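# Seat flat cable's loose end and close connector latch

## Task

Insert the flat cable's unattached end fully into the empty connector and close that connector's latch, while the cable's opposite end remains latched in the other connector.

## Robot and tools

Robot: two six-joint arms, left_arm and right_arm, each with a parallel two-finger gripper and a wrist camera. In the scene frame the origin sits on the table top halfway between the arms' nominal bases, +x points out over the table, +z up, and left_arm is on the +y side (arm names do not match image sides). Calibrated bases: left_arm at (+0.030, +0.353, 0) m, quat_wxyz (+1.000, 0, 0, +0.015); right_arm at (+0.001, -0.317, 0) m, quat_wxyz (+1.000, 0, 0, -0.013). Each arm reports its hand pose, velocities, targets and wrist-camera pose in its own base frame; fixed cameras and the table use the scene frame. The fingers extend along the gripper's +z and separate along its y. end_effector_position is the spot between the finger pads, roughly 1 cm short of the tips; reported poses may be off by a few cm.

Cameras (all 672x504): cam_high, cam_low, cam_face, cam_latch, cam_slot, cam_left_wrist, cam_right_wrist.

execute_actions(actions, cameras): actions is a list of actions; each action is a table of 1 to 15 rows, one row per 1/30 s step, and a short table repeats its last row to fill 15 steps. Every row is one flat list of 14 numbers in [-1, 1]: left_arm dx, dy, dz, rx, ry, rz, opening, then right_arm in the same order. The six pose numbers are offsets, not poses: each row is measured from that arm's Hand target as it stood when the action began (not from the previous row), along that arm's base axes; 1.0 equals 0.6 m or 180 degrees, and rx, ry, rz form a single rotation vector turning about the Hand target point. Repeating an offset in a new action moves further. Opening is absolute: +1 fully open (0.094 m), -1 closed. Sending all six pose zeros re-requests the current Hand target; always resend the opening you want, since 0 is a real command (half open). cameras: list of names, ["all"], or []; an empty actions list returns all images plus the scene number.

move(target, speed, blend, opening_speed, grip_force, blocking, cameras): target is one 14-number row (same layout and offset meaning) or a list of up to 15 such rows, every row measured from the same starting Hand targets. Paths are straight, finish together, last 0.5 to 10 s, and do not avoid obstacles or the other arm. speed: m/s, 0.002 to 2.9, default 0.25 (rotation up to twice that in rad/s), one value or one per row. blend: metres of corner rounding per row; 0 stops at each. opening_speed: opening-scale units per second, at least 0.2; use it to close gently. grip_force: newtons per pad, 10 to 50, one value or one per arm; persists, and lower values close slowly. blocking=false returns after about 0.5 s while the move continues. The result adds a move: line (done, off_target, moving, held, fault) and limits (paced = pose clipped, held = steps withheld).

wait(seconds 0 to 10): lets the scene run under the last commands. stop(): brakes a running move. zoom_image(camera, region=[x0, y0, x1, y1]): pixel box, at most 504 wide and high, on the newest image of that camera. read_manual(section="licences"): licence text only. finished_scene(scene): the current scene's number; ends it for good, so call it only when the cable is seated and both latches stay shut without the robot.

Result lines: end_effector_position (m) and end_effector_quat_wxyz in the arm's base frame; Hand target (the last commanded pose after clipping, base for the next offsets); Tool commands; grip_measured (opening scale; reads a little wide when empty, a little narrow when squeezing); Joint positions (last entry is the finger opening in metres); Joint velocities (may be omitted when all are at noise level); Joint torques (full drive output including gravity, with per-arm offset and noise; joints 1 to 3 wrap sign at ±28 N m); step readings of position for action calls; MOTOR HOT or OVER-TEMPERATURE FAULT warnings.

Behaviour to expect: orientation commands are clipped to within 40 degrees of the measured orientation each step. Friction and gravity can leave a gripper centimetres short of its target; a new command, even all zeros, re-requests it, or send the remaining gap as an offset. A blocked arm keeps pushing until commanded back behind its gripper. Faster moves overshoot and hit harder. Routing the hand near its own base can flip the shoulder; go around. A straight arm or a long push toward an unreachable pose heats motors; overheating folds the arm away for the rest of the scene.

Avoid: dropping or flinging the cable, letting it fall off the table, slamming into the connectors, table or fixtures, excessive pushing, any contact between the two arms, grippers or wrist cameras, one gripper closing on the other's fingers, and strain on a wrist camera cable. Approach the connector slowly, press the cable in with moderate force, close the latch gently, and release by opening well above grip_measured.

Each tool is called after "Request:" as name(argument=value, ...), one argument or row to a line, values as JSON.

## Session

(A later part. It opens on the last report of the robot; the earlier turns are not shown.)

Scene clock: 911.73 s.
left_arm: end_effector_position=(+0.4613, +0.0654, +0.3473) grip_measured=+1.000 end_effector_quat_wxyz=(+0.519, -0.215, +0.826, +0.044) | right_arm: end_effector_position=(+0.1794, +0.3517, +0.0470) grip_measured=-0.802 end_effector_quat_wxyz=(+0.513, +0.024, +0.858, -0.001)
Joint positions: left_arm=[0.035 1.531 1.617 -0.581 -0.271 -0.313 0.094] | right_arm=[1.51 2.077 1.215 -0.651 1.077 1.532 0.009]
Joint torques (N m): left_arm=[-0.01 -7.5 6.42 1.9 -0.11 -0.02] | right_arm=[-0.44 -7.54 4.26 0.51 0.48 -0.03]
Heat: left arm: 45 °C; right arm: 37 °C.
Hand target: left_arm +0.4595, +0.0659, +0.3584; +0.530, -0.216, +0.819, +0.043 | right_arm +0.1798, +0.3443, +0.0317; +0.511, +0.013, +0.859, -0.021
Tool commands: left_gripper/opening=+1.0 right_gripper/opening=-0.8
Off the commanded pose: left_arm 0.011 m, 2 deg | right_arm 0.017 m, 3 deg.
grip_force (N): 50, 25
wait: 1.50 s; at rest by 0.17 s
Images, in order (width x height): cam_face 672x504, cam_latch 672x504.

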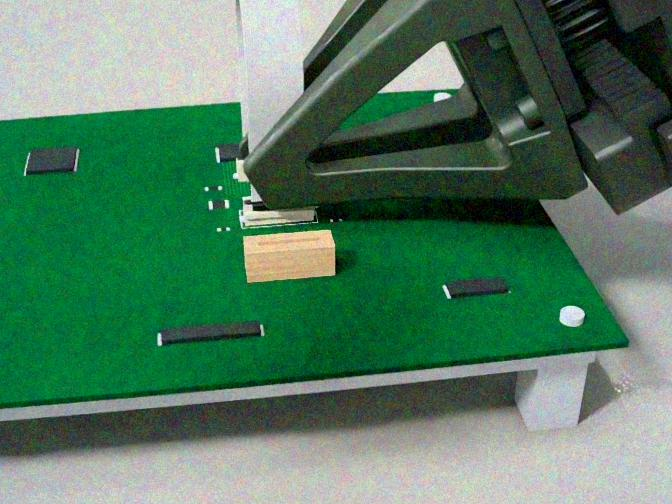

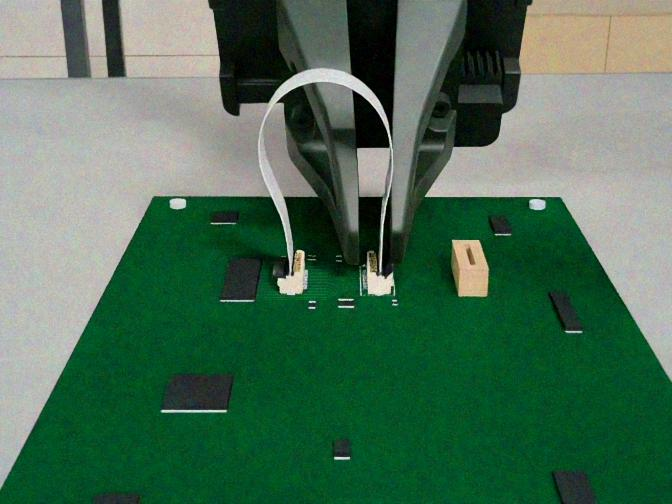

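Request:
move(
  target=[0,0,0,0,0,0,1, 0,0.0016,-0.005,0.0006,0,0,-0.8],
  speed=0.03,
)

Request:
wait(
  seconds=1.5,
  cameras=["cam_latch","cam_face"],
)

Request:
zoom_image(
  camera="cam_latch",
  region=[365, 245, 405, 285],
)

Request:
zoom_image(
  camera="cam_face",
  region=[230, 180, 330, 280],
)

Scene clock: 920.63 s.
left_arm: end_effector_position=(+0.4613, +0.0654, +0.3473) grip_measured=+1.000 end_effector_quat_wxyz=(+0.519, -0.215, +0.826, +0.044) | right_arm: end_effector_position=(+0.1800, +0.3529, +0.0446) grip_measured=-0.802 end_effector_quat_wxyz=(+0.516, +0.025, +0.856, +0.001)
Joint positions: left_arm=[0.035 1.531 1.617 -0.581 -0.271 -0.313 0.094] | right_arm=[1.51 2.088 1.215 -0.637 1.083 1.532 0.009]
Joint torques (N m): left_arm=[-0.02 -7.49 6.41 1.9 -0.11 -0.02] | right_arm=[-0.34 -7.77 4.31 0.53 0.42 -0.05]
Heat: left arm: 45 °C; right arm: 37 °C.
Hand target: left_arm +0.4595, +0.0659, +0.3584; +0.530, -0.216, +0.819, +0.043 | right_arm +0.1798, +0.3452, +0.0288; +0.511, +0.013, +0.859, -0.020
Off the commanded pose: left_arm 0.011 m, 2 deg | right_arm 0.018 m, 3 deg.
grip_force (N): 50, 25
move: off_target (left_arm, right_arm)

Scene clock: 922.13 s.
left_arm: end_effector_position=(+0.4613, +0.0654, +0.3473) grip_measured=+1.000 end_effector_quat_wxyz=(+0.519, -0.215, +0.826, +0.044) | right_arm: end_effector_position=(+0.1800, +0.3529, +0.0446) grip_measured=-0.802 end_effector_quat_wxyz=(+0.516, +0.025, +0.856, +0.001)
Joint positions: left_arm=[0.035 1.531 1.617 -0.581 -0.271 -0.313 0.094] | right_arm=[1.51 2.088 1.215 -0.637 1.083 1.532 0.009]
Joint torques (N m): left_arm=[-0.02 -7.49 6.43 1.9 -0.11 -0.02] | right_arm=[-0.18 -7.82 4.45 0.53 0.43 -0.07]
Heat: left arm: 45 °C; right arm: 37 °C.
Hand target: left_arm +0.4595, +0.0659, +0.3584; +0.530, -0.216, +0.819, +0.043 | right_arm +0.1798, +0.3452, +0.0288; +0.511, +0.013, +0.859, -0.020
Tool commands: left_gripper/opening=+1.0 right_gripper/opening=-0.8
Off the commanded pose: left_arm 0.011 m, 2 deg | right_arm 0.018 m, 3 deg.
grip_force (N): 50, 25
wait: 1.50 s; at rest by 0.17 s
Images, in order (width x height): cam_face 672x504, cam_latch 672x504.

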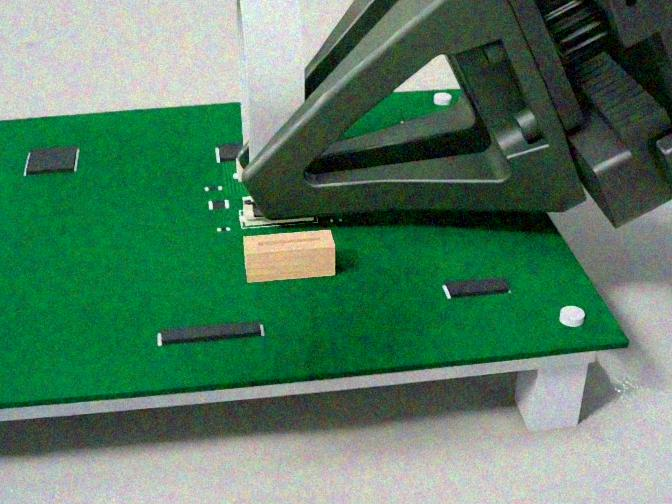

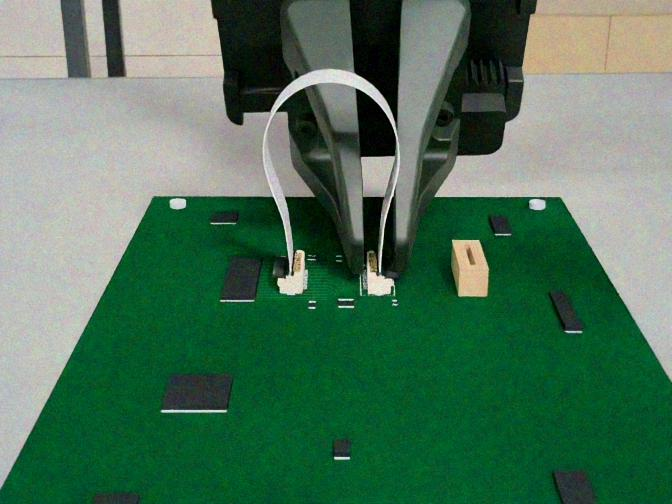

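Scaled by 12.600 from the camera's 672x504 image, which has a finer 960x720 frame.

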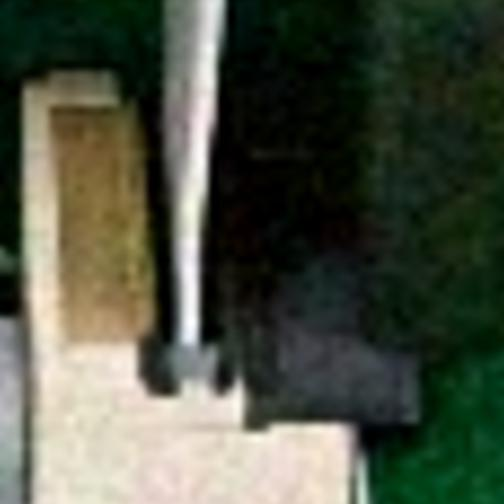

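Scaled by 5.040 from the camera's 672x504 image, which has a finer 960x720 frame.

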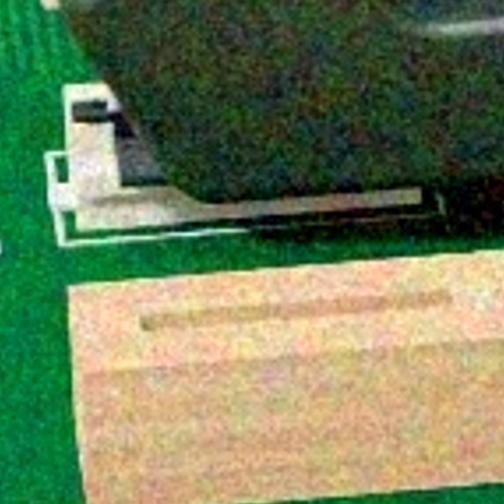

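Request:
move(
  target=[0,0,0,0,0,0,1, 0,0.0005,-0.004,-0.0006,0,0,-0.8],
  speed=0.03,
)

Request:
wait(
  seconds=1.5,
  cameras=["cam_latch","cam_face"],
)

Request:
zoom_image(
  camera="cam_latch",
  region=[365, 245, 405, 285],
)

Request:
zoom_image(
  camera="cam_face",
  region=[230, 180, 330, 280],
)

Scene clock: 932.87 s.
left_arm: end_effector_position=(+0.4613, +0.0654, +0.3473) grip_measured=+1.000 end_effector_quat_wxyz=(+0.519, -0.215, +0.826, +0.044) | right_arm: end_effector_position=(+0.1804, +0.3529, +0.0444) grip_measured=-0.802 end_effector_quat_wxyz=(+0.518, +0.025, +0.855, +0.000)
Joint positions: left_arm=[0.035 1.531 1.617 -0.581 -0.271 -0.313 0.094] | right_arm=[1.51 2.09 1.215 -0.636 1.087 1.532 0.009]
Joint torques (N m): left_arm=[0.01 -7.49 6.42 1.9 -0.11 -0.02] | right_arm=[-0.14 -7.24 4.45 0.57 0.4 -0.03]
Heat: left arm: 45 °C; right arm: 37 °C.
Hand target: left_arm +0.4595, +0.0659, +0.3584; +0.530, -0.216, +0.819, +0.043 | right_arm +0.1798, +0.3455, +0.0264; +0.511, +0.013, +0.859, -0.021
Off the commanded pose: left_arm 0.011 m, 2 deg | right_arm 0.019 m, 3 deg.
grip_force (N): 50, 25
move: off_target (left_arm, right_arm)

Scene clock: 934.37 s.
left_arm: end_effector_position=(+0.4613, +0.0654, +0.3473) grip_measured=+1.000 end_effector_quat_wxyz=(+0.519, -0.215, +0.826, +0.044) | right_arm: end_effector_position=(+0.1804, +0.3529, +0.0444) grip_measured=-0.802 end_effector_quat_wxyz=(+0.518, +0.025, +0.855, +0.000)
Joint positions: left_arm=[0.035 1.531 1.617 -0.581 -0.271 -0.313 0.094] | right_arm=[1.51 2.09 1.215 -0.636 1.087 1.532 0.009]
Joint torques (N m): left_arm=[-0.02 -7.46 6.42 1.9 -0.11 -0.02] | right_arm=[-0.21 -7.36 4.31 0.6 0.4 -0.01]
Heat: left arm: 45 °C; right arm: 37 °C.
Hand target: left_arm +0.4595, +0.0659, +0.3584; +0.530, -0.216, +0.819, +0.043 | right_arm +0.1798, +0.3455, +0.0264; +0.511, +0.013, +0.859, -0.021
Tool commands: left_gripper/opening=+1.0 right_gripper/opening=-0.8
Off the commanded pose: left_arm 0.011 m, 2 deg | right_arm 0.019 m, 3 deg.
grip_force (N): 50, 25
wait: 1.50 s; at rest by 0.17 s
Images, in order (width x height): cam_face 672x504, cam_latch 672x504.

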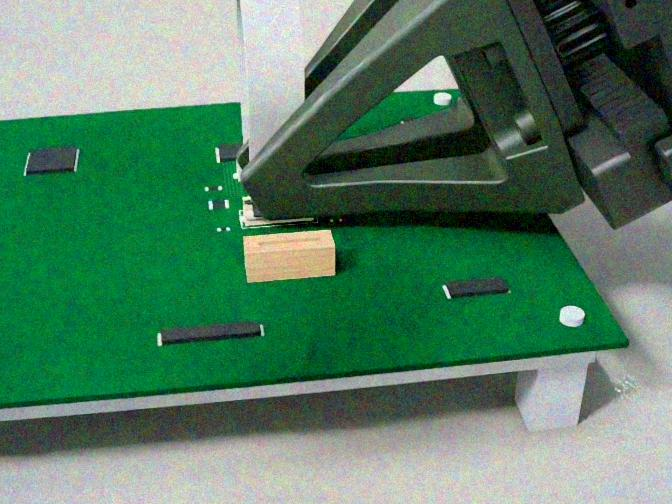

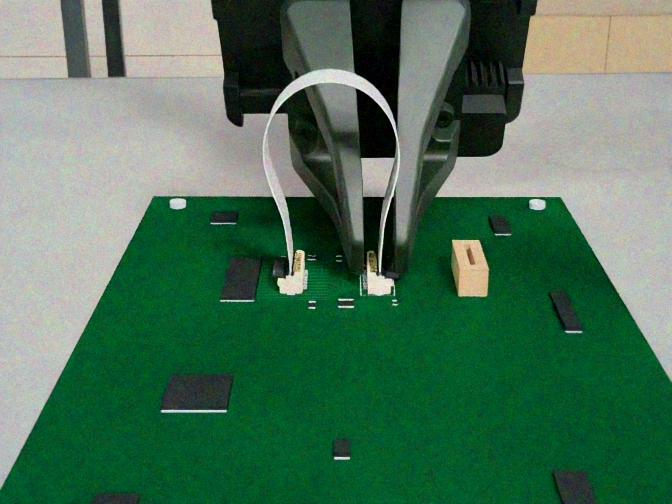

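Scaled by 12.600 from the camera's 672x504 image, which has a finer 960x720 frame.

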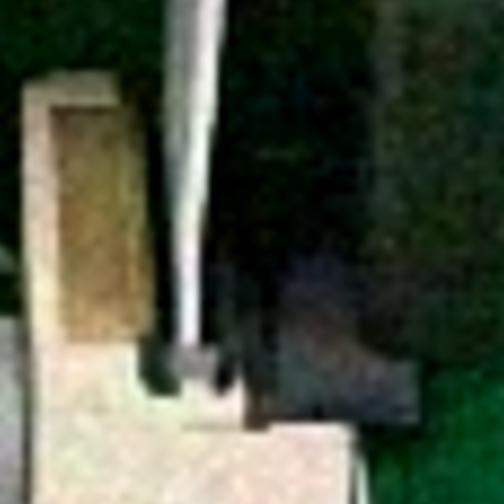

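Scaled by 5.040 from the camera's 672x504 image, which has a finer 960x720 frame.

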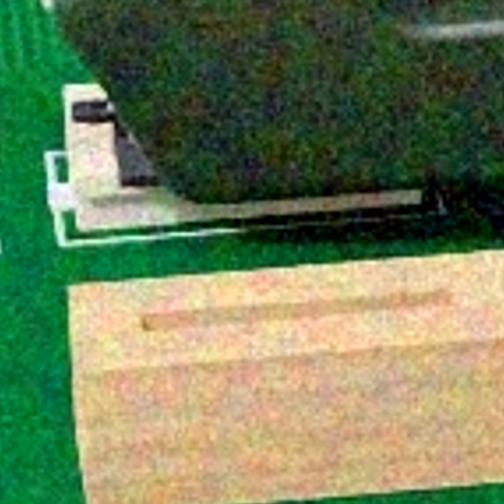

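Request:
move(
  target=[0,0,0,0,0,0,1, 0,0.0223,0.04,0.0267,0,0,-0.8],
  speed=0.03,
)

Request:
wait(
  seconds=1.5,
  cameras=["cam_latch","cam_face"],
)

Request:
zoom_image(
  camera="cam_latch",
  region=[365, 245, 405, 285],
)

Scene clock: 948.60 s.
left_arm: end_effector_position=(+0.4613, +0.0654, +0.3473) grip_measured=+1.000 end_effector_quat_wxyz=(+0.519, -0.215, +0.826, +0.044) | right_arm: end_effector_position=(+0.1804, +0.3530, +0.0446) grip_measured=-0.802 end_effector_quat_wxyz=(+0.518, +0.025, +0.855, +0.000)
Joint positions: left_arm=[0.035 1.531 1.617 -0.581 -0.271 -0.313 0.094] | right_arm=[1.51 2.09 1.215 -0.636 1.087 1.532 0.009]
Joint torques (N m): left_arm=[-0.02 -7.47 6.43 1.9 -0.11 -0.02] | right_arm=[-0.38 -11.84 7.36 0.54 0.33 -0.07]
Heat: left arm: 45 °C; right arm: 37 °C.
Hand target: left_arm +0.4595, +0.0659, +0.3584; +0.530, -0.216, +0.819, +0.043 | right_arm +0.1798, +0.3589, +0.0504; +0.510, +0.034, +0.859, +0.015
Off the commanded pose: left_arm 0.011 m, 2 deg | right_arm 0.008 m, 2 deg.
grip_force (N): 50, 25
move: off_target (left_arm)

Scene clock: 950.10 s.
left_arm: end_effector_position=(+0.4613, +0.0654, +0.3473) grip_measured=+1.000 end_effector_quat_wxyz=(+0.519, -0.215, +0.826, +0.044) | right_arm: end_effector_position=(+0.1804, +0.3530, +0.0446) grip_measured=-0.802 end_effector_quat_wxyz=(+0.518, +0.025, +0.855, +0.000)
Joint positions: left_arm=[0.035 1.531 1.617 -0.581 -0.271 -0.313 0.094] | right_arm=[1.51 2.09 1.215 -0.636 1.087 1.532 0.009]
Joint torques (N m): left_arm=[-0.01 -7.49 6.43 1.9 -0.11 -0.02] | right_arm=[-0.06 -11.86 7.31 0.59 0.37 0]
Heat: left arm: 45 °C; right arm: 37 °C.
Hand target: left_arm +0.4595, +0.0659, +0.3584; +0.530, -0.216, +0.819, +0.043 | right_arm +0.1798, +0.3589, +0.0504; +0.510, +0.034, +0.859, +0.015
Tool commands: left_gripper/opening=+1.0 right_gripper/opening=-0.8
Off the commanded pose: left_arm 0.011 m, 2 deg | right_arm 0.008 m, 2 deg.
grip_force (N): 50, 25
wait: 1.50 s; at rest by 0.17 s
Images, in order (width x height): cam_face 672x504, cam_latch 672x504.

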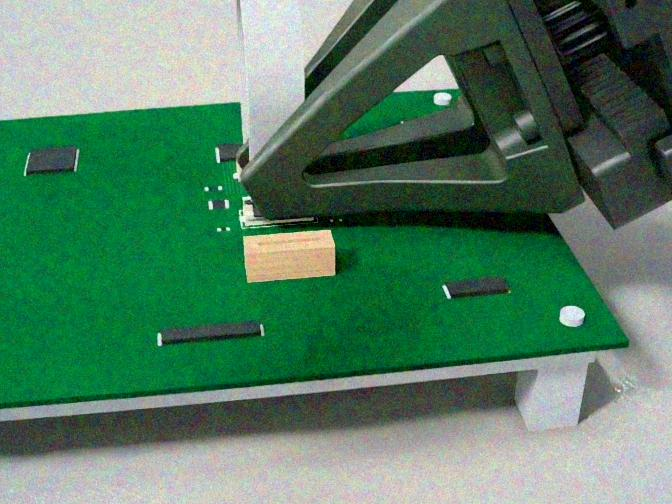

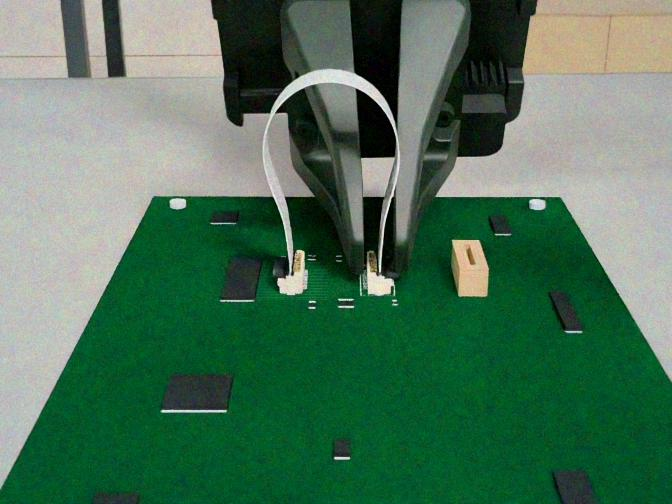

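Scaled by 12.600 from the camera's 672x504 image, which has a finer 960x720 frame.

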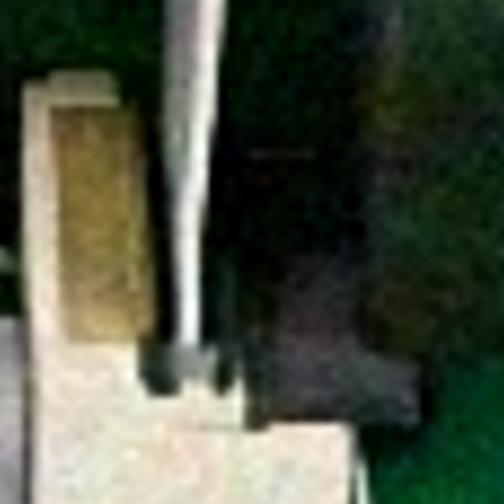

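Request:
move(
  target=[0,0,0,0,0,0,1, 0,0.005,0.0115,0.005,0,0,-0.8],
  speed=0.03,
)

Request:
wait(
  seconds=1.5,
  cameras=["cam_latch","cam_face"],
)

Request:
zoom_image(
  camera="cam_latch",
  region=[365, 245, 405, 285],
)

Scene clock: 957.87 s.
left_arm: end_effector_position=(+0.4613, +0.0654, +0.3473) grip_measured=+1.000 end_effector_quat_wxyz=(+0.519, -0.215, +0.826, +0.044) | right_arm: end_effector_position=(+0.1793, +0.3537, +0.0450) grip_measured=-0.802 end_effector_quat_wxyz=(+0.512, +0.027, +0.859, +0.004)
Joint positions: left_arm=[0.035 1.531 1.617 -0.581 -0.271 -0.313 0.094] | right_arm=[1.51 2.082 1.215 -0.636 1.074 1.532 0.009]
Joint torques (N m): left_arm=[-0.01 -7.47 6.42 1.9 -0.11 -0.02] | right_arm=[-0.03 -12.51 8.39 0.43 0.44 0.01]
Heat: left arm: 45 °C; right arm: 37 °C.
Hand target: left_arm +0.4595, +0.0659, +0.3584; +0.530, -0.216, +0.819, +0.043 | right_arm +0.1798, +0.3619, +0.0573; +0.510, +0.038, +0.859, +0.022
Off the commanded pose: left_arm 0.011 m, 2 deg | right_arm 0.015 m, 2 deg.
grip_force (N): 50, 25
move: off_target (left_arm, right_arm)

Scene clock: 959.37 s.
left_arm: end_effector_position=(+0.4613, +0.0654, +0.3473) grip_measured=+1.000 end_effector_quat_wxyz=(+0.519, -0.215, +0.826, +0.044) | right_arm: end_effector_position=(+0.1793, +0.3537, +0.0450) grip_measured=-0.802 end_effector_quat_wxyz=(+0.512, +0.027, +0.859, +0.004)
Joint positions: left_arm=[0.035 1.531 1.617 -0.581 -0.271 -0.313 0.094] | right_arm=[1.51 2.082 1.215 -0.636 1.074 1.532 0.009]
Joint torques (N m): left_arm=[-0.01 -7.49 6.43 1.91 -0.11 -0.01] | right_arm=[-0.23 -12.6 8.46 0.48 0.47 -0.02]
Heat: left arm: 45 °C; right arm: 37 °C.
Hand target: left_arm +0.4595, +0.0659, +0.3584; +0.530, -0.216, +0.819, +0.043 | right_arm +0.1798, +0.3619, +0.0573; +0.510, +0.038, +0.859, +0.022
Tool commands: left_gripper/opening=+1.0 right_gripper/opening=-0.8
Off the commanded pose: left_arm 0.011 m, 2 deg | right_arm 0.015 m, 2 deg.
grip_force (N): 50, 25
wait: 1.50 s; at rest by 0.17 s
Images, in order (width x height): cam_face 672x504, cam_latch 672x504.

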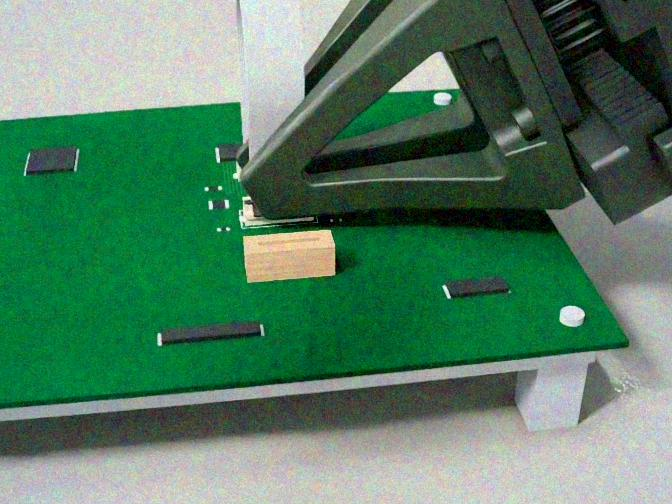

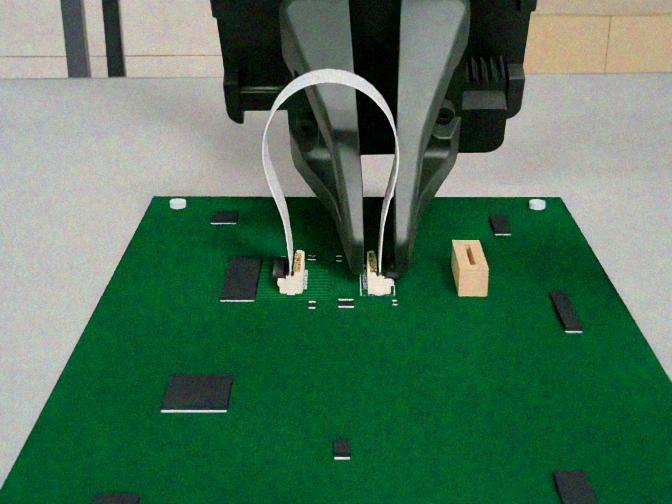

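Scaled by 12.600 from the camera's 672x504 image, which has a finer 960x720 frame.

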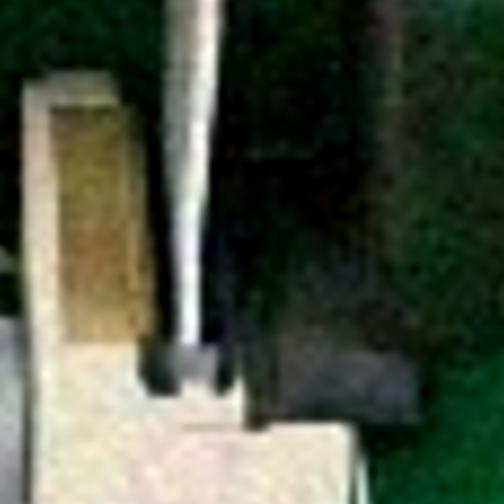

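Request:
move(
  target=[0,0,0,0,0,0,1, 0,0.002,0.0142,0.0025,0,0,-0.8],
  speed=0.03,
)

Request:
wait(
  seconds=1.5,
  cameras=["cam_latch","cam_face"],
)

Request:
zoom_image(
  camera="cam_latch",
  region=[365, 245, 405, 285],
)

Scene clock: 966.80 s.
left_arm: end_effector_position=(+0.4613, +0.0654, +0.3473) grip_measured=+1.000 end_effector_quat_wxyz=(+0.519, -0.215, +0.826, +0.044) | right_arm: end_effector_position=(+0.1783, +0.3575, +0.0502) grip_measured=-0.802 end_effector_quat_wxyz=(+0.506, +0.032, +0.862, +0.014)
Joint positions: left_arm=[0.035 1.531 1.617 -0.581 -0.271 -0.313 0.094] | right_arm=[1.51 2.067 1.225 -0.639 1.06 1.532 0.009]
Joint torques (N m): left_arm=[-0.01 -7.49 6.45 1.91 -0.11 -0.02] | right_arm=[-0.23 -12.72 8.75 0.33 0.58 -0.01]
Heat: left arm: 45 °C; right arm: 38 °C.
Hand target: left_arm +0.4595, +0.0659, +0.3584; +0.530, -0.216, +0.819, +0.043 | right_arm +0.1798, +0.3631, +0.0658; +0.510, +0.040, +0.859, +0.025
Off the commanded pose: left_arm 0.011 m, 2 deg | right_arm 0.017 m, 2 deg.
grip_force (N): 50, 25
move: off_target (left_arm, right_arm)

Scene clock: 968.30 s.
left_arm: end_effector_position=(+0.4613, +0.0654, +0.3473) grip_measured=+1.000 end_effector_quat_wxyz=(+0.519, -0.215, +0.826, +0.044) | right_arm: end_effector_position=(+0.1783, +0.3573, +0.0501) grip_measured=-0.802 end_effector_quat_wxyz=(+0.506, +0.032, +0.862, +0.013)
Joint positions: left_arm=[0.035 1.531 1.617 -0.581 -0.271 -0.313 0.094] | right_arm=[1.51 2.067 1.225 -0.64 1.06 1.532 0.009]
Joint torques (N m): left_arm=[-0.01 -7.5 6.43 1.9 -0.11 -0.02] | right_arm=[-0.03 -12.6 8.7 0.35 0.57 -0.03]
Heat: left arm: 45 °C; right arm: 38 °C.
Hand target: left_arm +0.4595, +0.0659, +0.3584; +0.530, -0.216, +0.819, +0.043 | right_arm +0.1798, +0.3631, +0.0658; +0.510, +0.040, +0.859, +0.025
Tool commands: left_gripper/opening=+1.0 right_gripper/opening=-0.8
Off the commanded pose: left_arm 0.011 m, 2 deg | right_arm 0.017 m, 2 deg.
grip_force (N): 50, 25
wait: 1.50 s; at rest by 0.17 s
Images, in order (width x height): cam_face 672x504, cam_latch 672x504.

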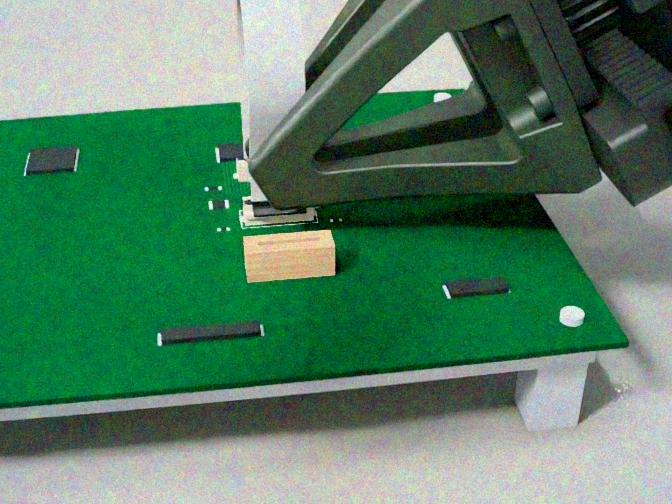

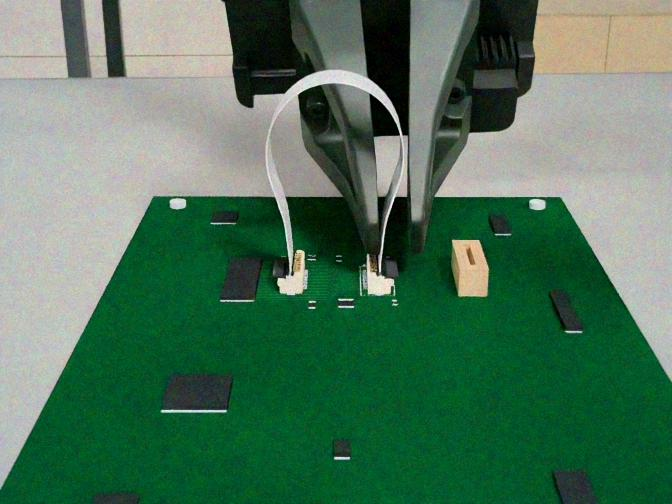

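Scaled by 12.600 from the camera's 672x504 image, which has a finer 960x720 frame.

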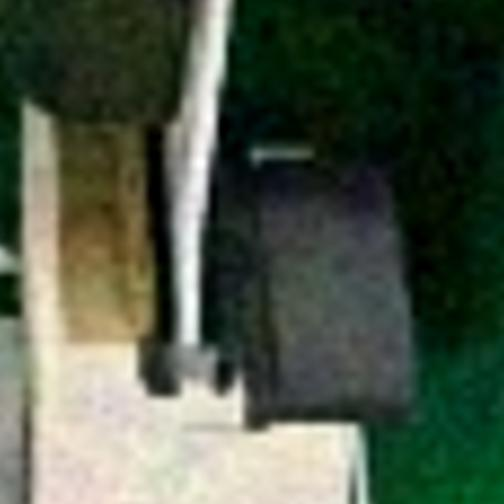

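Request:
move(
  target=[0,0,0,0,0,0,1, 0,0,0,0,0,0,-0.65],
  speed=0.03,
  opening_speed=0.2,
)

Request:
wait(
  seconds=1.5,
  cameras=["cam_latch","cam_face"],
)

Request:
zoom_image(
  camera="cam_latch",
  region=[350, 220, 420, 290],
)

Scene clock: 996.03 s.
left_arm: end_effector_position=(+0.4613, +0.0654, +0.3473) grip_measured=+1.000 end_effector_quat_wxyz=(+0.519, -0.215, +0.826, +0.044) | right_arm: end_effector_position=(+0.1783, +0.3573, +0.0501) grip_measured=-0.652 end_effector_quat_wxyz=(+0.506, +0.032, +0.862, +0.013)
Joint positions: left_arm=[0.035 1.531 1.617 -0.581 -0.271 -0.313 0.094] | right_arm=[1.51 2.067 1.225 -0.64 1.06 1.532 0.016]
Joint torques (N m): left_arm=[-0.03 -7.47 6.43 1.9 -0.11 -0.02] | right_arm=[-0.05 -12.7 8.72 0.32 0.59 -0.05]
Heat: left arm: 45 °C; right arm: 38 °C.
Hand target: left_arm +0.4595, +0.0659, +0.3584; +0.530, -0.216, +0.819, +0.043 | right_arm +0.1798, +0.3631, +0.0658; +0.510, +0.040, +0.859, +0.025
Off the commanded pose: left_arm 0.011 m, 2 deg | right_arm 0.017 m, 2 deg.
grip_force (N): 50, 25
move: off_target (left_arm, right_arm)

Scene clock: 997.53 s.
left_arm: end_effector_position=(+0.4613, +0.0654, +0.3473) grip_measured=+1.000 end_effector_quat_wxyz=(+0.519, -0.215, +0.826, +0.044) | right_arm: end_effector_position=(+0.1783, +0.3573, +0.0501) grip_measured=-0.652 end_effector_quat_wxyz=(+0.506, +0.032, +0.862, +0.013)
Joint positions: left_arm=[0.035 1.531 1.617 -0.581 -0.271 -0.313 0.094] | right_arm=[1.51 2.067 1.225 -0.64 1.06 1.532 0.016]
Joint torques (N m): left_arm=[-0.01 -7.49 6.43 1.9 -0.11 -0.02] | right_arm=[-0.13 -12.74 8.85 0.3 0.56 0]
Heat: left arm: 45 °C; right arm: 38 °C.
Hand target: left_arm +0.4595, +0.0659, +0.3584; +0.530, -0.216, +0.819, +0.043 | right_arm +0.1798, +0.3631, +0.0658; +0.510, +0.040, +0.859, +0.025
Tool commands: left_gripper/opening=+1.0 right_gripper/opening=-0.65
Off the commanded pose: left_arm 0.011 m, 2 deg | right_arm 0.017 m, 2 deg.
grip_force (N): 50, 25
wait: 1.50 s; at rest by 0.17 s
Images, in order (width x height): cam_face 672x504, cam_latch 672x504.

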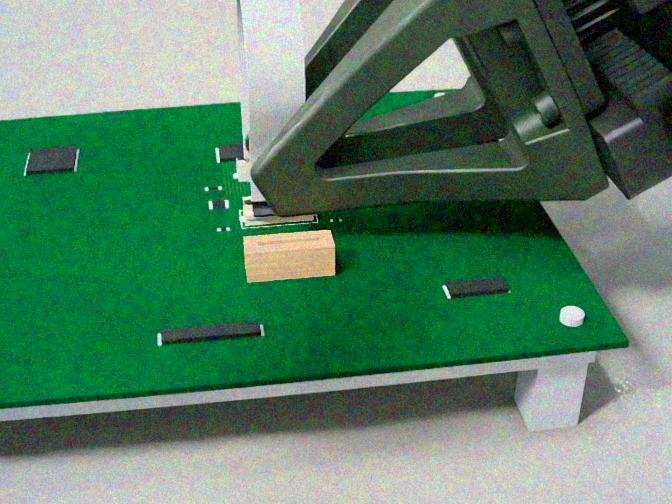

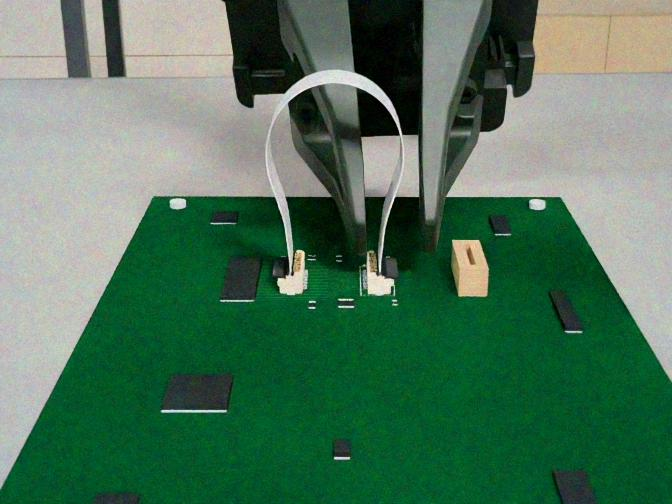

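Scaled by 7.200 from the camera's 672x504 image, which has a finer 960x720 frame.

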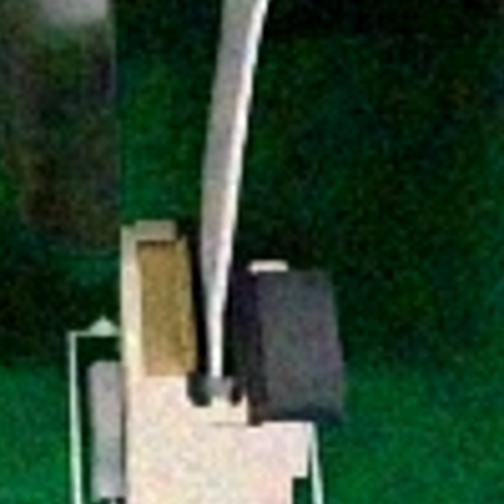

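Request:
move(
  target=[0,0,0,0,0,0,1, 0,0.0008,0.014,0,0,0,-0.65],
  speed=0.03,
)

Request:
wait(
  seconds=1.5,
  cameras=["cam_latch","cam_face","cam_slot"],
)

Scene clock: 1012.67 s.
left_arm: end_effector_position=(+0.4613, +0.0654, +0.3473) grip_measured=+1.000 end_effector_quat_wxyz=(+0.519, -0.215, +0.826, +0.044) | right_arm: end_effector_position=(+0.1783, +0.3582, +0.0582) grip_measured=-0.652 end_effector_quat_wxyz=(+0.506, +0.032, +0.862, +0.013)
Joint positions: left_arm=[0.035 1.531 1.617 -0.581 -0.271 -0.313 0.094] | right_arm=[1.51 2.053 1.241 -0.67 1.059 1.532 0.016]
Joint torques (N m): left_arm=[-0.02 -7.49 6.43 1.9 -0.11 -0.02] | right_arm=[-0.21 -12.53 8.95 0.29 0.55 0]
Heat: left arm: 45 °C; right arm: 38 °C.
Hand target: left_arm +0.4595, +0.0659, +0.3584; +0.530, -0.216, +0.819, +0.043 | right_arm +0.1798, +0.3637, +0.0742; +0.510, +0.040, +0.859, +0.025
Off the commanded pose: left_arm 0.011 m, 2 deg | right_arm 0.017 m, 2 deg.
grip_force (N): 50, 25
move: off_target (left_arm, right_arm)

Scene clock: 1014.17 s.
left_arm: end_effector_position=(+0.4613, +0.0654, +0.3473) grip_measured=+1.000 end_effector_quat_wxyz=(+0.519, -0.215, +0.826, +0.044) | right_arm: end_effector_position=(+0.1783, +0.3582, +0.0582) grip_measured=-0.652 end_effector_quat_wxyz=(+0.506, +0.032, +0.862, +0.013)
Joint positions: left_arm=[0.035 1.531 1.617 -0.581 -0.271 -0.313 0.094] | right_arm=[1.51 2.053 1.241 -0.671 1.059 1.532 0.016]
Joint torques (N m): left_arm=[0.01 -7.49 6.43 1.9 -0.11 -0.02] | right_arm=[-0.03 -12.71 8.99 0.32 0.54 -0.02]
Heat: left arm: 45 °C; right arm: 38 °C.
Hand target: left_arm +0.4595, +0.0659, +0.3584; +0.530, -0.216, +0.819, +0.043 | right_arm +0.1798, +0.3637, +0.0742; +0.510, +0.040, +0.859, +0.025
Tool commands: left_gripper/opening=+1.0 right_gripper/opening=-0.65
Off the commanded pose: left_arm 0.011 m, 2 deg | right_arm 0.017 m, 2 deg.
grip_force (N): 50, 25
wait: 1.50 s; at rest by 0.17 s
Images, in order (width x height): cam_face 672x504, cam_latch 672x504, cam_slot 672x504.

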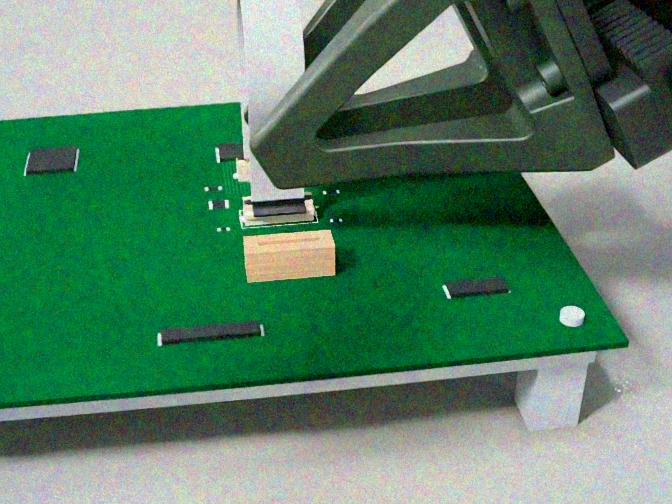

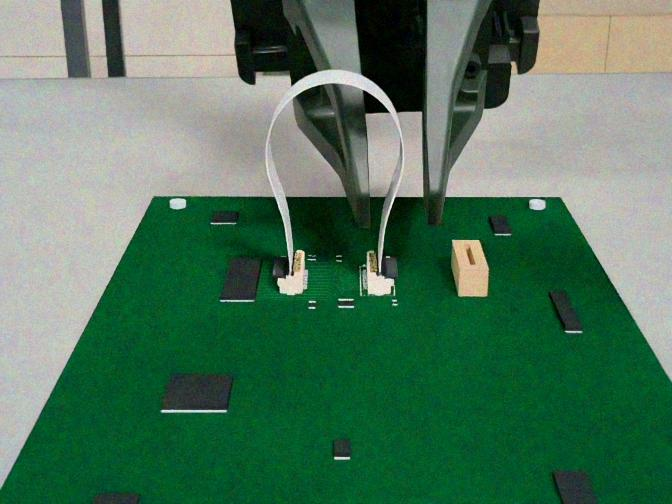

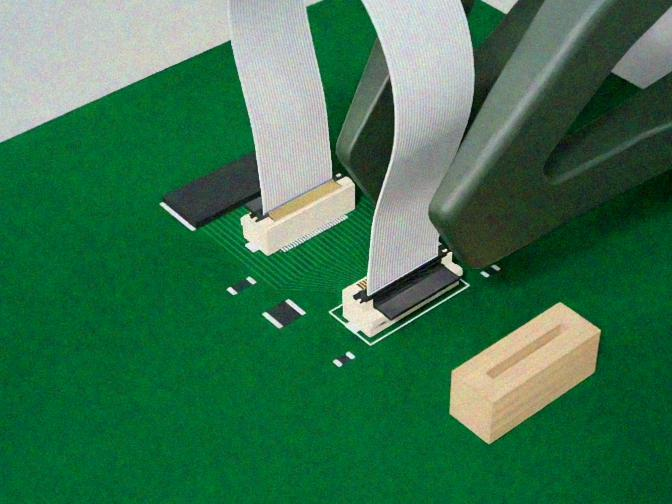

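Request:
move(
  target=[0,0,0,0,0,0,1, 0,0,0.005,0,0,0,-0.35],
  speed=0.03,
  opening_speed=0.25,
)

Request:
wait(
  seconds=1.5,
  cameras=["cam_latch","cam_face","cam_slot"],
)

Scene clock: 1021.93 s.
left_arm: end_effector_position=(+0.4613, +0.0654, +0.3473) grip_measured=+1.000 end_effector_quat_wxyz=(+0.519, -0.215, +0.826, +0.044) | right_arm: end_effector_position=(+0.1782, +0.3567, +0.0598) grip_measured=-0.352 end_effector_quat_wxyz=(+0.506, +0.030, +0.862, +0.010)
Joint positions: left_arm=[0.035 1.531 1.617 -0.581 -0.271 -0.313 0.094] | right_arm=[1.51 2.048 1.241 -0.682 1.059 1.532 0.03]
Joint torques (N m): left_arm=[-0.03 -7.49 6.43 1.9 -0.11 -0.02] | right_arm=[-0.1 -12.78 9.48 0.27 0.6 -0.02]
Heat: left arm: 45 °C; right arm: 39 °C.
Hand target: left_arm +0.4595, +0.0659, +0.3584; +0.530, -0.216, +0.819, +0.043 | right_arm +0.1798, +0.3637, +0.0773; +0.510, +0.040, +0.859, +0.025
Off the commanded pose: left_arm 0.011 m, 2 deg | right_arm 0.019 m, 2 deg.
grip_force (N): 50, 25
move: off_target (left_arm, right_arm)

Scene clock: 1023.43 s.
left_arm: end_effector_position=(+0.4613, +0.0654, +0.3473) grip_measured=+1.000 end_effector_quat_wxyz=(+0.519, -0.215, +0.826, +0.044) | right_arm: end_effector_position=(+0.1782, +0.3567, +0.0598) grip_measured=-0.352 end_effector_quat_wxyz=(+0.506, +0.030, +0.862, +0.010)
Joint positions: left_arm=[0.035 1.531 1.617 -0.581 -0.271 -0.313 0.094] | right_arm=[1.51 2.048 1.241 -0.682 1.059 1.532 0.03]
Joint torques (N m): left_arm=[-0.02 -7.47 6.42 1.9 -0.11 -0.03] | right_arm=[0.03 -12.77 9.44 0.29 0.57 0.03]
Heat: left arm: 45 °C; right arm: 39 °C.
Hand target: left_arm +0.4595, +0.0659, +0.3584; +0.530, -0.216, +0.819, +0.043 | right_arm +0.1798, +0.3637, +0.0773; +0.510, +0.040, +0.859, +0.025
Tool commands: left_gripper/opening=+1.0 right_gripper/opening=-0.35
Off the commanded pose: left_arm 0.011 m, 2 deg | right_arm 0.019 m, 2 deg.
grip_force (N): 50, 25
wait: 1.50 s; at rest by 0.17 s
Images, in order (width x height): cam_face 672x504, cam_latch 672x504, cam_slot 672x504.

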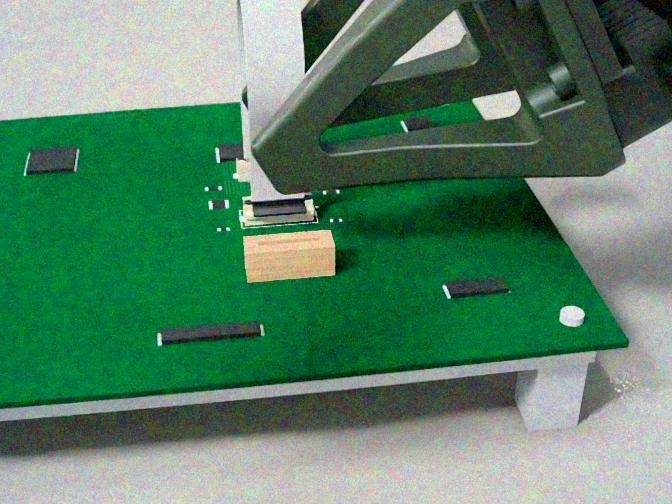

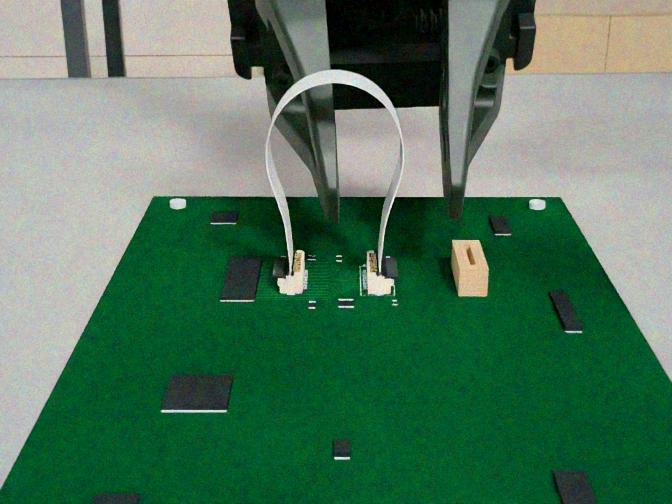

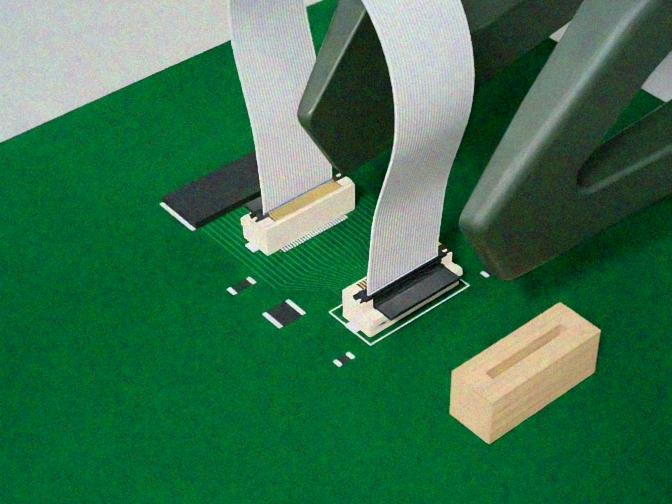

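Request:
move(
  target=[
    [0,0,0,0,0,0,1, -0.06,-0.005,0.003,0,0,0,-0.35],
    [0,0,0,0,0,0,1, -0.12,-0.005,0.02,0,0,0,-0.35],
  ],
  speed=0.05,
  blend=0.01,
)

Request:
wait(
  seconds=2,
  cameras=["cam_latch","cam_face","cam_slot"],
)

Request:
zoom_image(
  camera="cam_latch",
  region=[350, 220, 420, 300],
)

Request:
zoom_image(
  camera="cam_latch",
  region=[260, 220, 330, 300],
)

Request:
zoom_image(
  camera="cam_face",
  region=[230, 160, 330, 240],
)

Request:
zoom_image(
  camera="cam_slot",
  region=[320, 230, 480, 350],
)

Scene clock: 1039.87 s.
left_arm: end_effector_position=(+0.4613, +0.0654, +0.3473) grip_measured=+1.000 end_effector_quat_wxyz=(+0.519, -0.215, +0.826, +0.044) | right_arm: end_effector_position=(+0.1085, +0.3565, +0.0896) grip_measured=-0.352 end_effector_quat_wxyz=(+0.506, +0.041, +0.861, +0.028)
Joint positions: left_arm=[0.035 1.531 1.617 -0.581 -0.271 -0.313 0.094] | right_arm=[1.705 2.064 1.394 -1.123 1.048 1.93 0.03]
Joint torques (N m): left_arm=[-0.02 -7.49 6.43 1.91 -0.11 -0.02] | right_arm=[0.14 -8.17 8.8 -0.2 0.55 0.07]
Heat: left arm: 45 °C; right arm: 40 °C.
Hand target: left_arm +0.4595, +0.0659, +0.3584; +0.530, -0.216, +0.819, +0.043 | right_arm +0.1078, +0.3607, +0.0893; +0.510, +0.040, +0.859, +0.025
Off the commanded pose: left_arm 0.011 m, 2 deg | right_arm 0.004 m, 1 deg.
grip_force (N): 50, 25
move: off_target (left_arm)

Scene clock: 1041.87 s.
left_arm: end_effector_position=(+0.4613, +0.0654, +0.3473) grip_measured=+1.000 end_effector_quat_wxyz=(+0.519, -0.215, +0.826, +0.044) | right_arm: end_effector_position=(+0.1085, +0.3564, +0.0897) grip_measured=-0.352 end_effector_quat_wxyz=(+0.506, +0.042, +0.861, +0.028)
Joint positions: left_arm=[0.035 1.531 1.617 -0.581 -0.271 -0.313 0.094] | right_arm=[1.705 2.064 1.394 -1.123 1.048 1.931 0.03]
Joint torques (N m): left_arm=[-0.01 -7.49 6.42 1.9 -0.11 -0.02] | right_arm=[0.13 -8.28 8.88 -0.19 0.57 0.06]
Heat: left arm: 45 °C; right arm: 40 °C.
Hand target: left_arm +0.4595, +0.0659, +0.3584; +0.530, -0.216, +0.819, +0.043 | right_arm +0.1078, +0.3607, +0.0893; +0.510, +0.040, +0.859, +0.025
Tool commands: left_gripper/opening=+1.0 right_gripper/opening=-0.35
Off the commanded pose: left_arm 0.011 m, 2 deg | right_arm 0.004 m, 1 deg.
grip_force (N): 50, 25
wait: 2.00 s; at rest by 0.17 s
Images, in order (width x height): cam_face 672x504, cam_latch 672x504, cam_slot 672x504.

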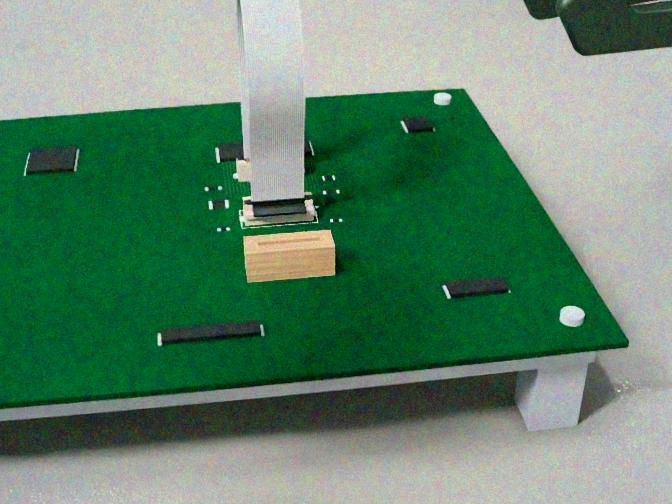

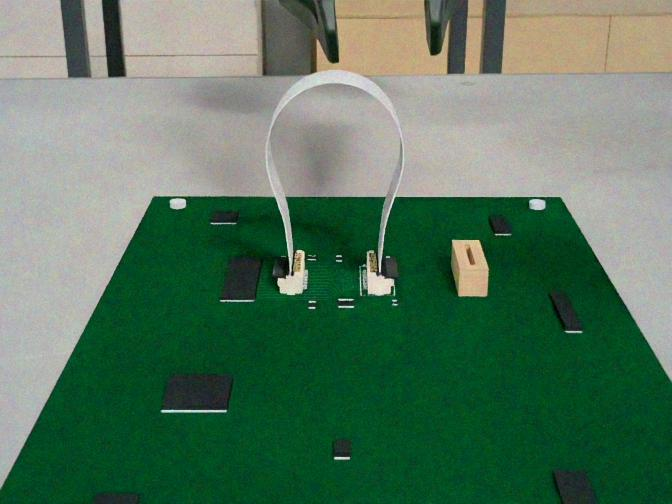

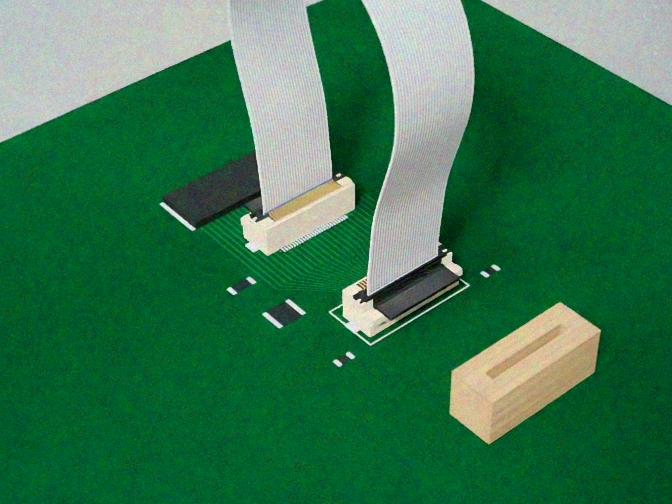

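Scaled by 6.300 from the camera's 672x504 image, which has a finer 960x720 frame.

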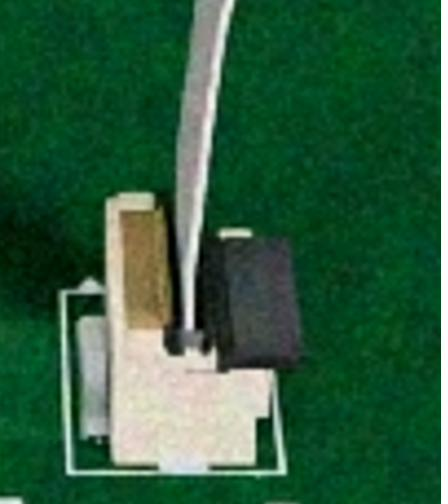

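Scaled by 6.300 from the camera's 672x504 image, which has a finer 960x720 frame.

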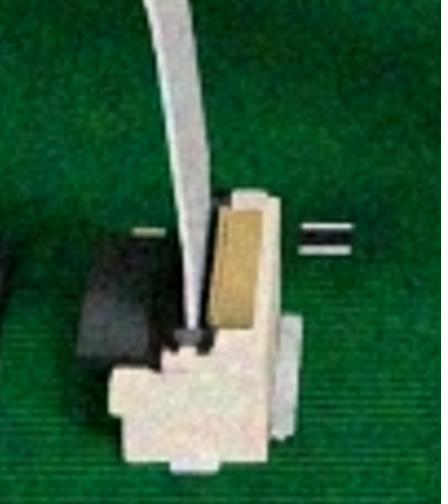

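Scaled by 5.040 from the camera's 672x504 image, which has a finer 960x720 frame.

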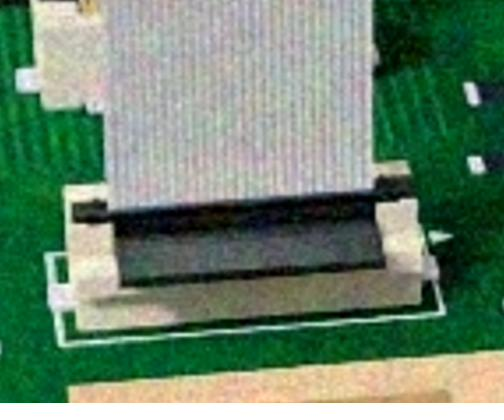

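Scaled by 3.150 from the camera's 672x504 image, which has a finer 960x720 frame.

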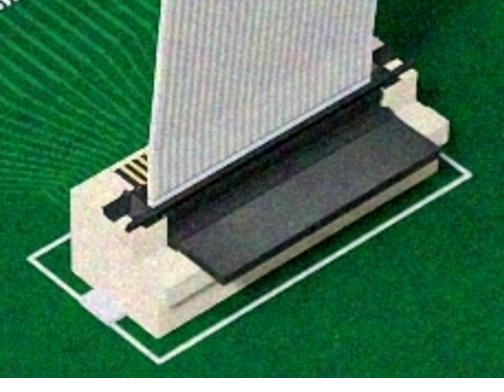

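Request:
zoom_image(
  camera="cam_slot",
  region=[330, 240, 400, 310],
)

Request:
zoom_image(
  camera="cam_slot",
  region=[400, 220, 480, 300],
)

Request:
zoom_image(
  camera="cam_slot",
  region=[240, 160, 370, 260],
)

Scaled by 7.200 from the camera's 672x504 image, which has a finer 960x720 frame.

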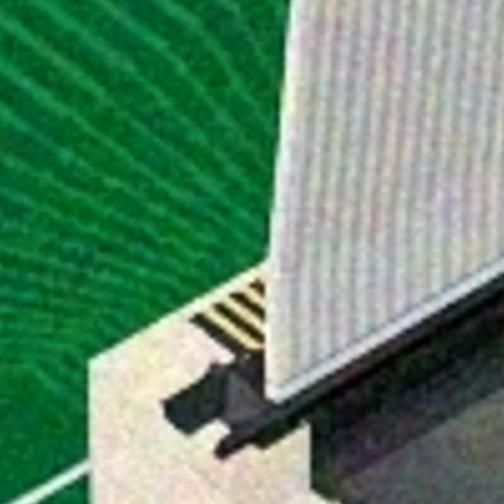

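Scaled by 6.300 from the camera's 672x504 image, which has a finer 960x720 frame.

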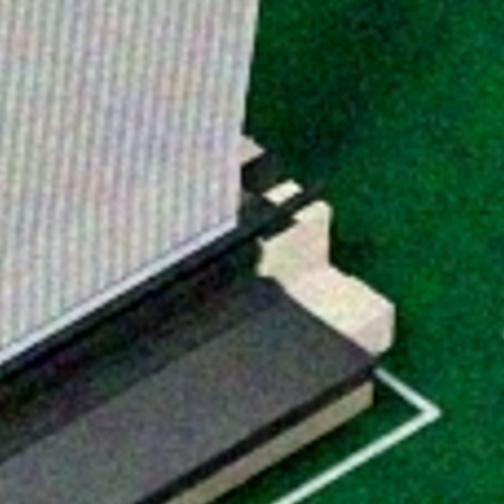

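Scaled by 3.877 from the camera's 672x504 image, which has a finer 960x720 frame.

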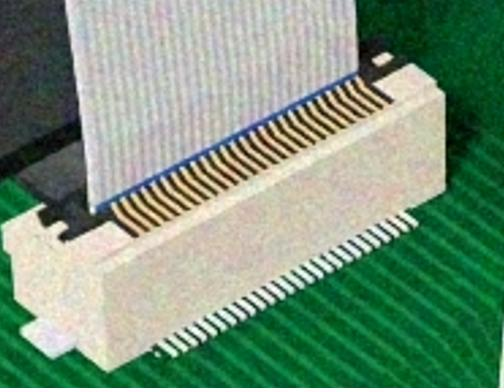

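Request:
finished_scene(
  scene=2,
)

The scene is finished: the task was done.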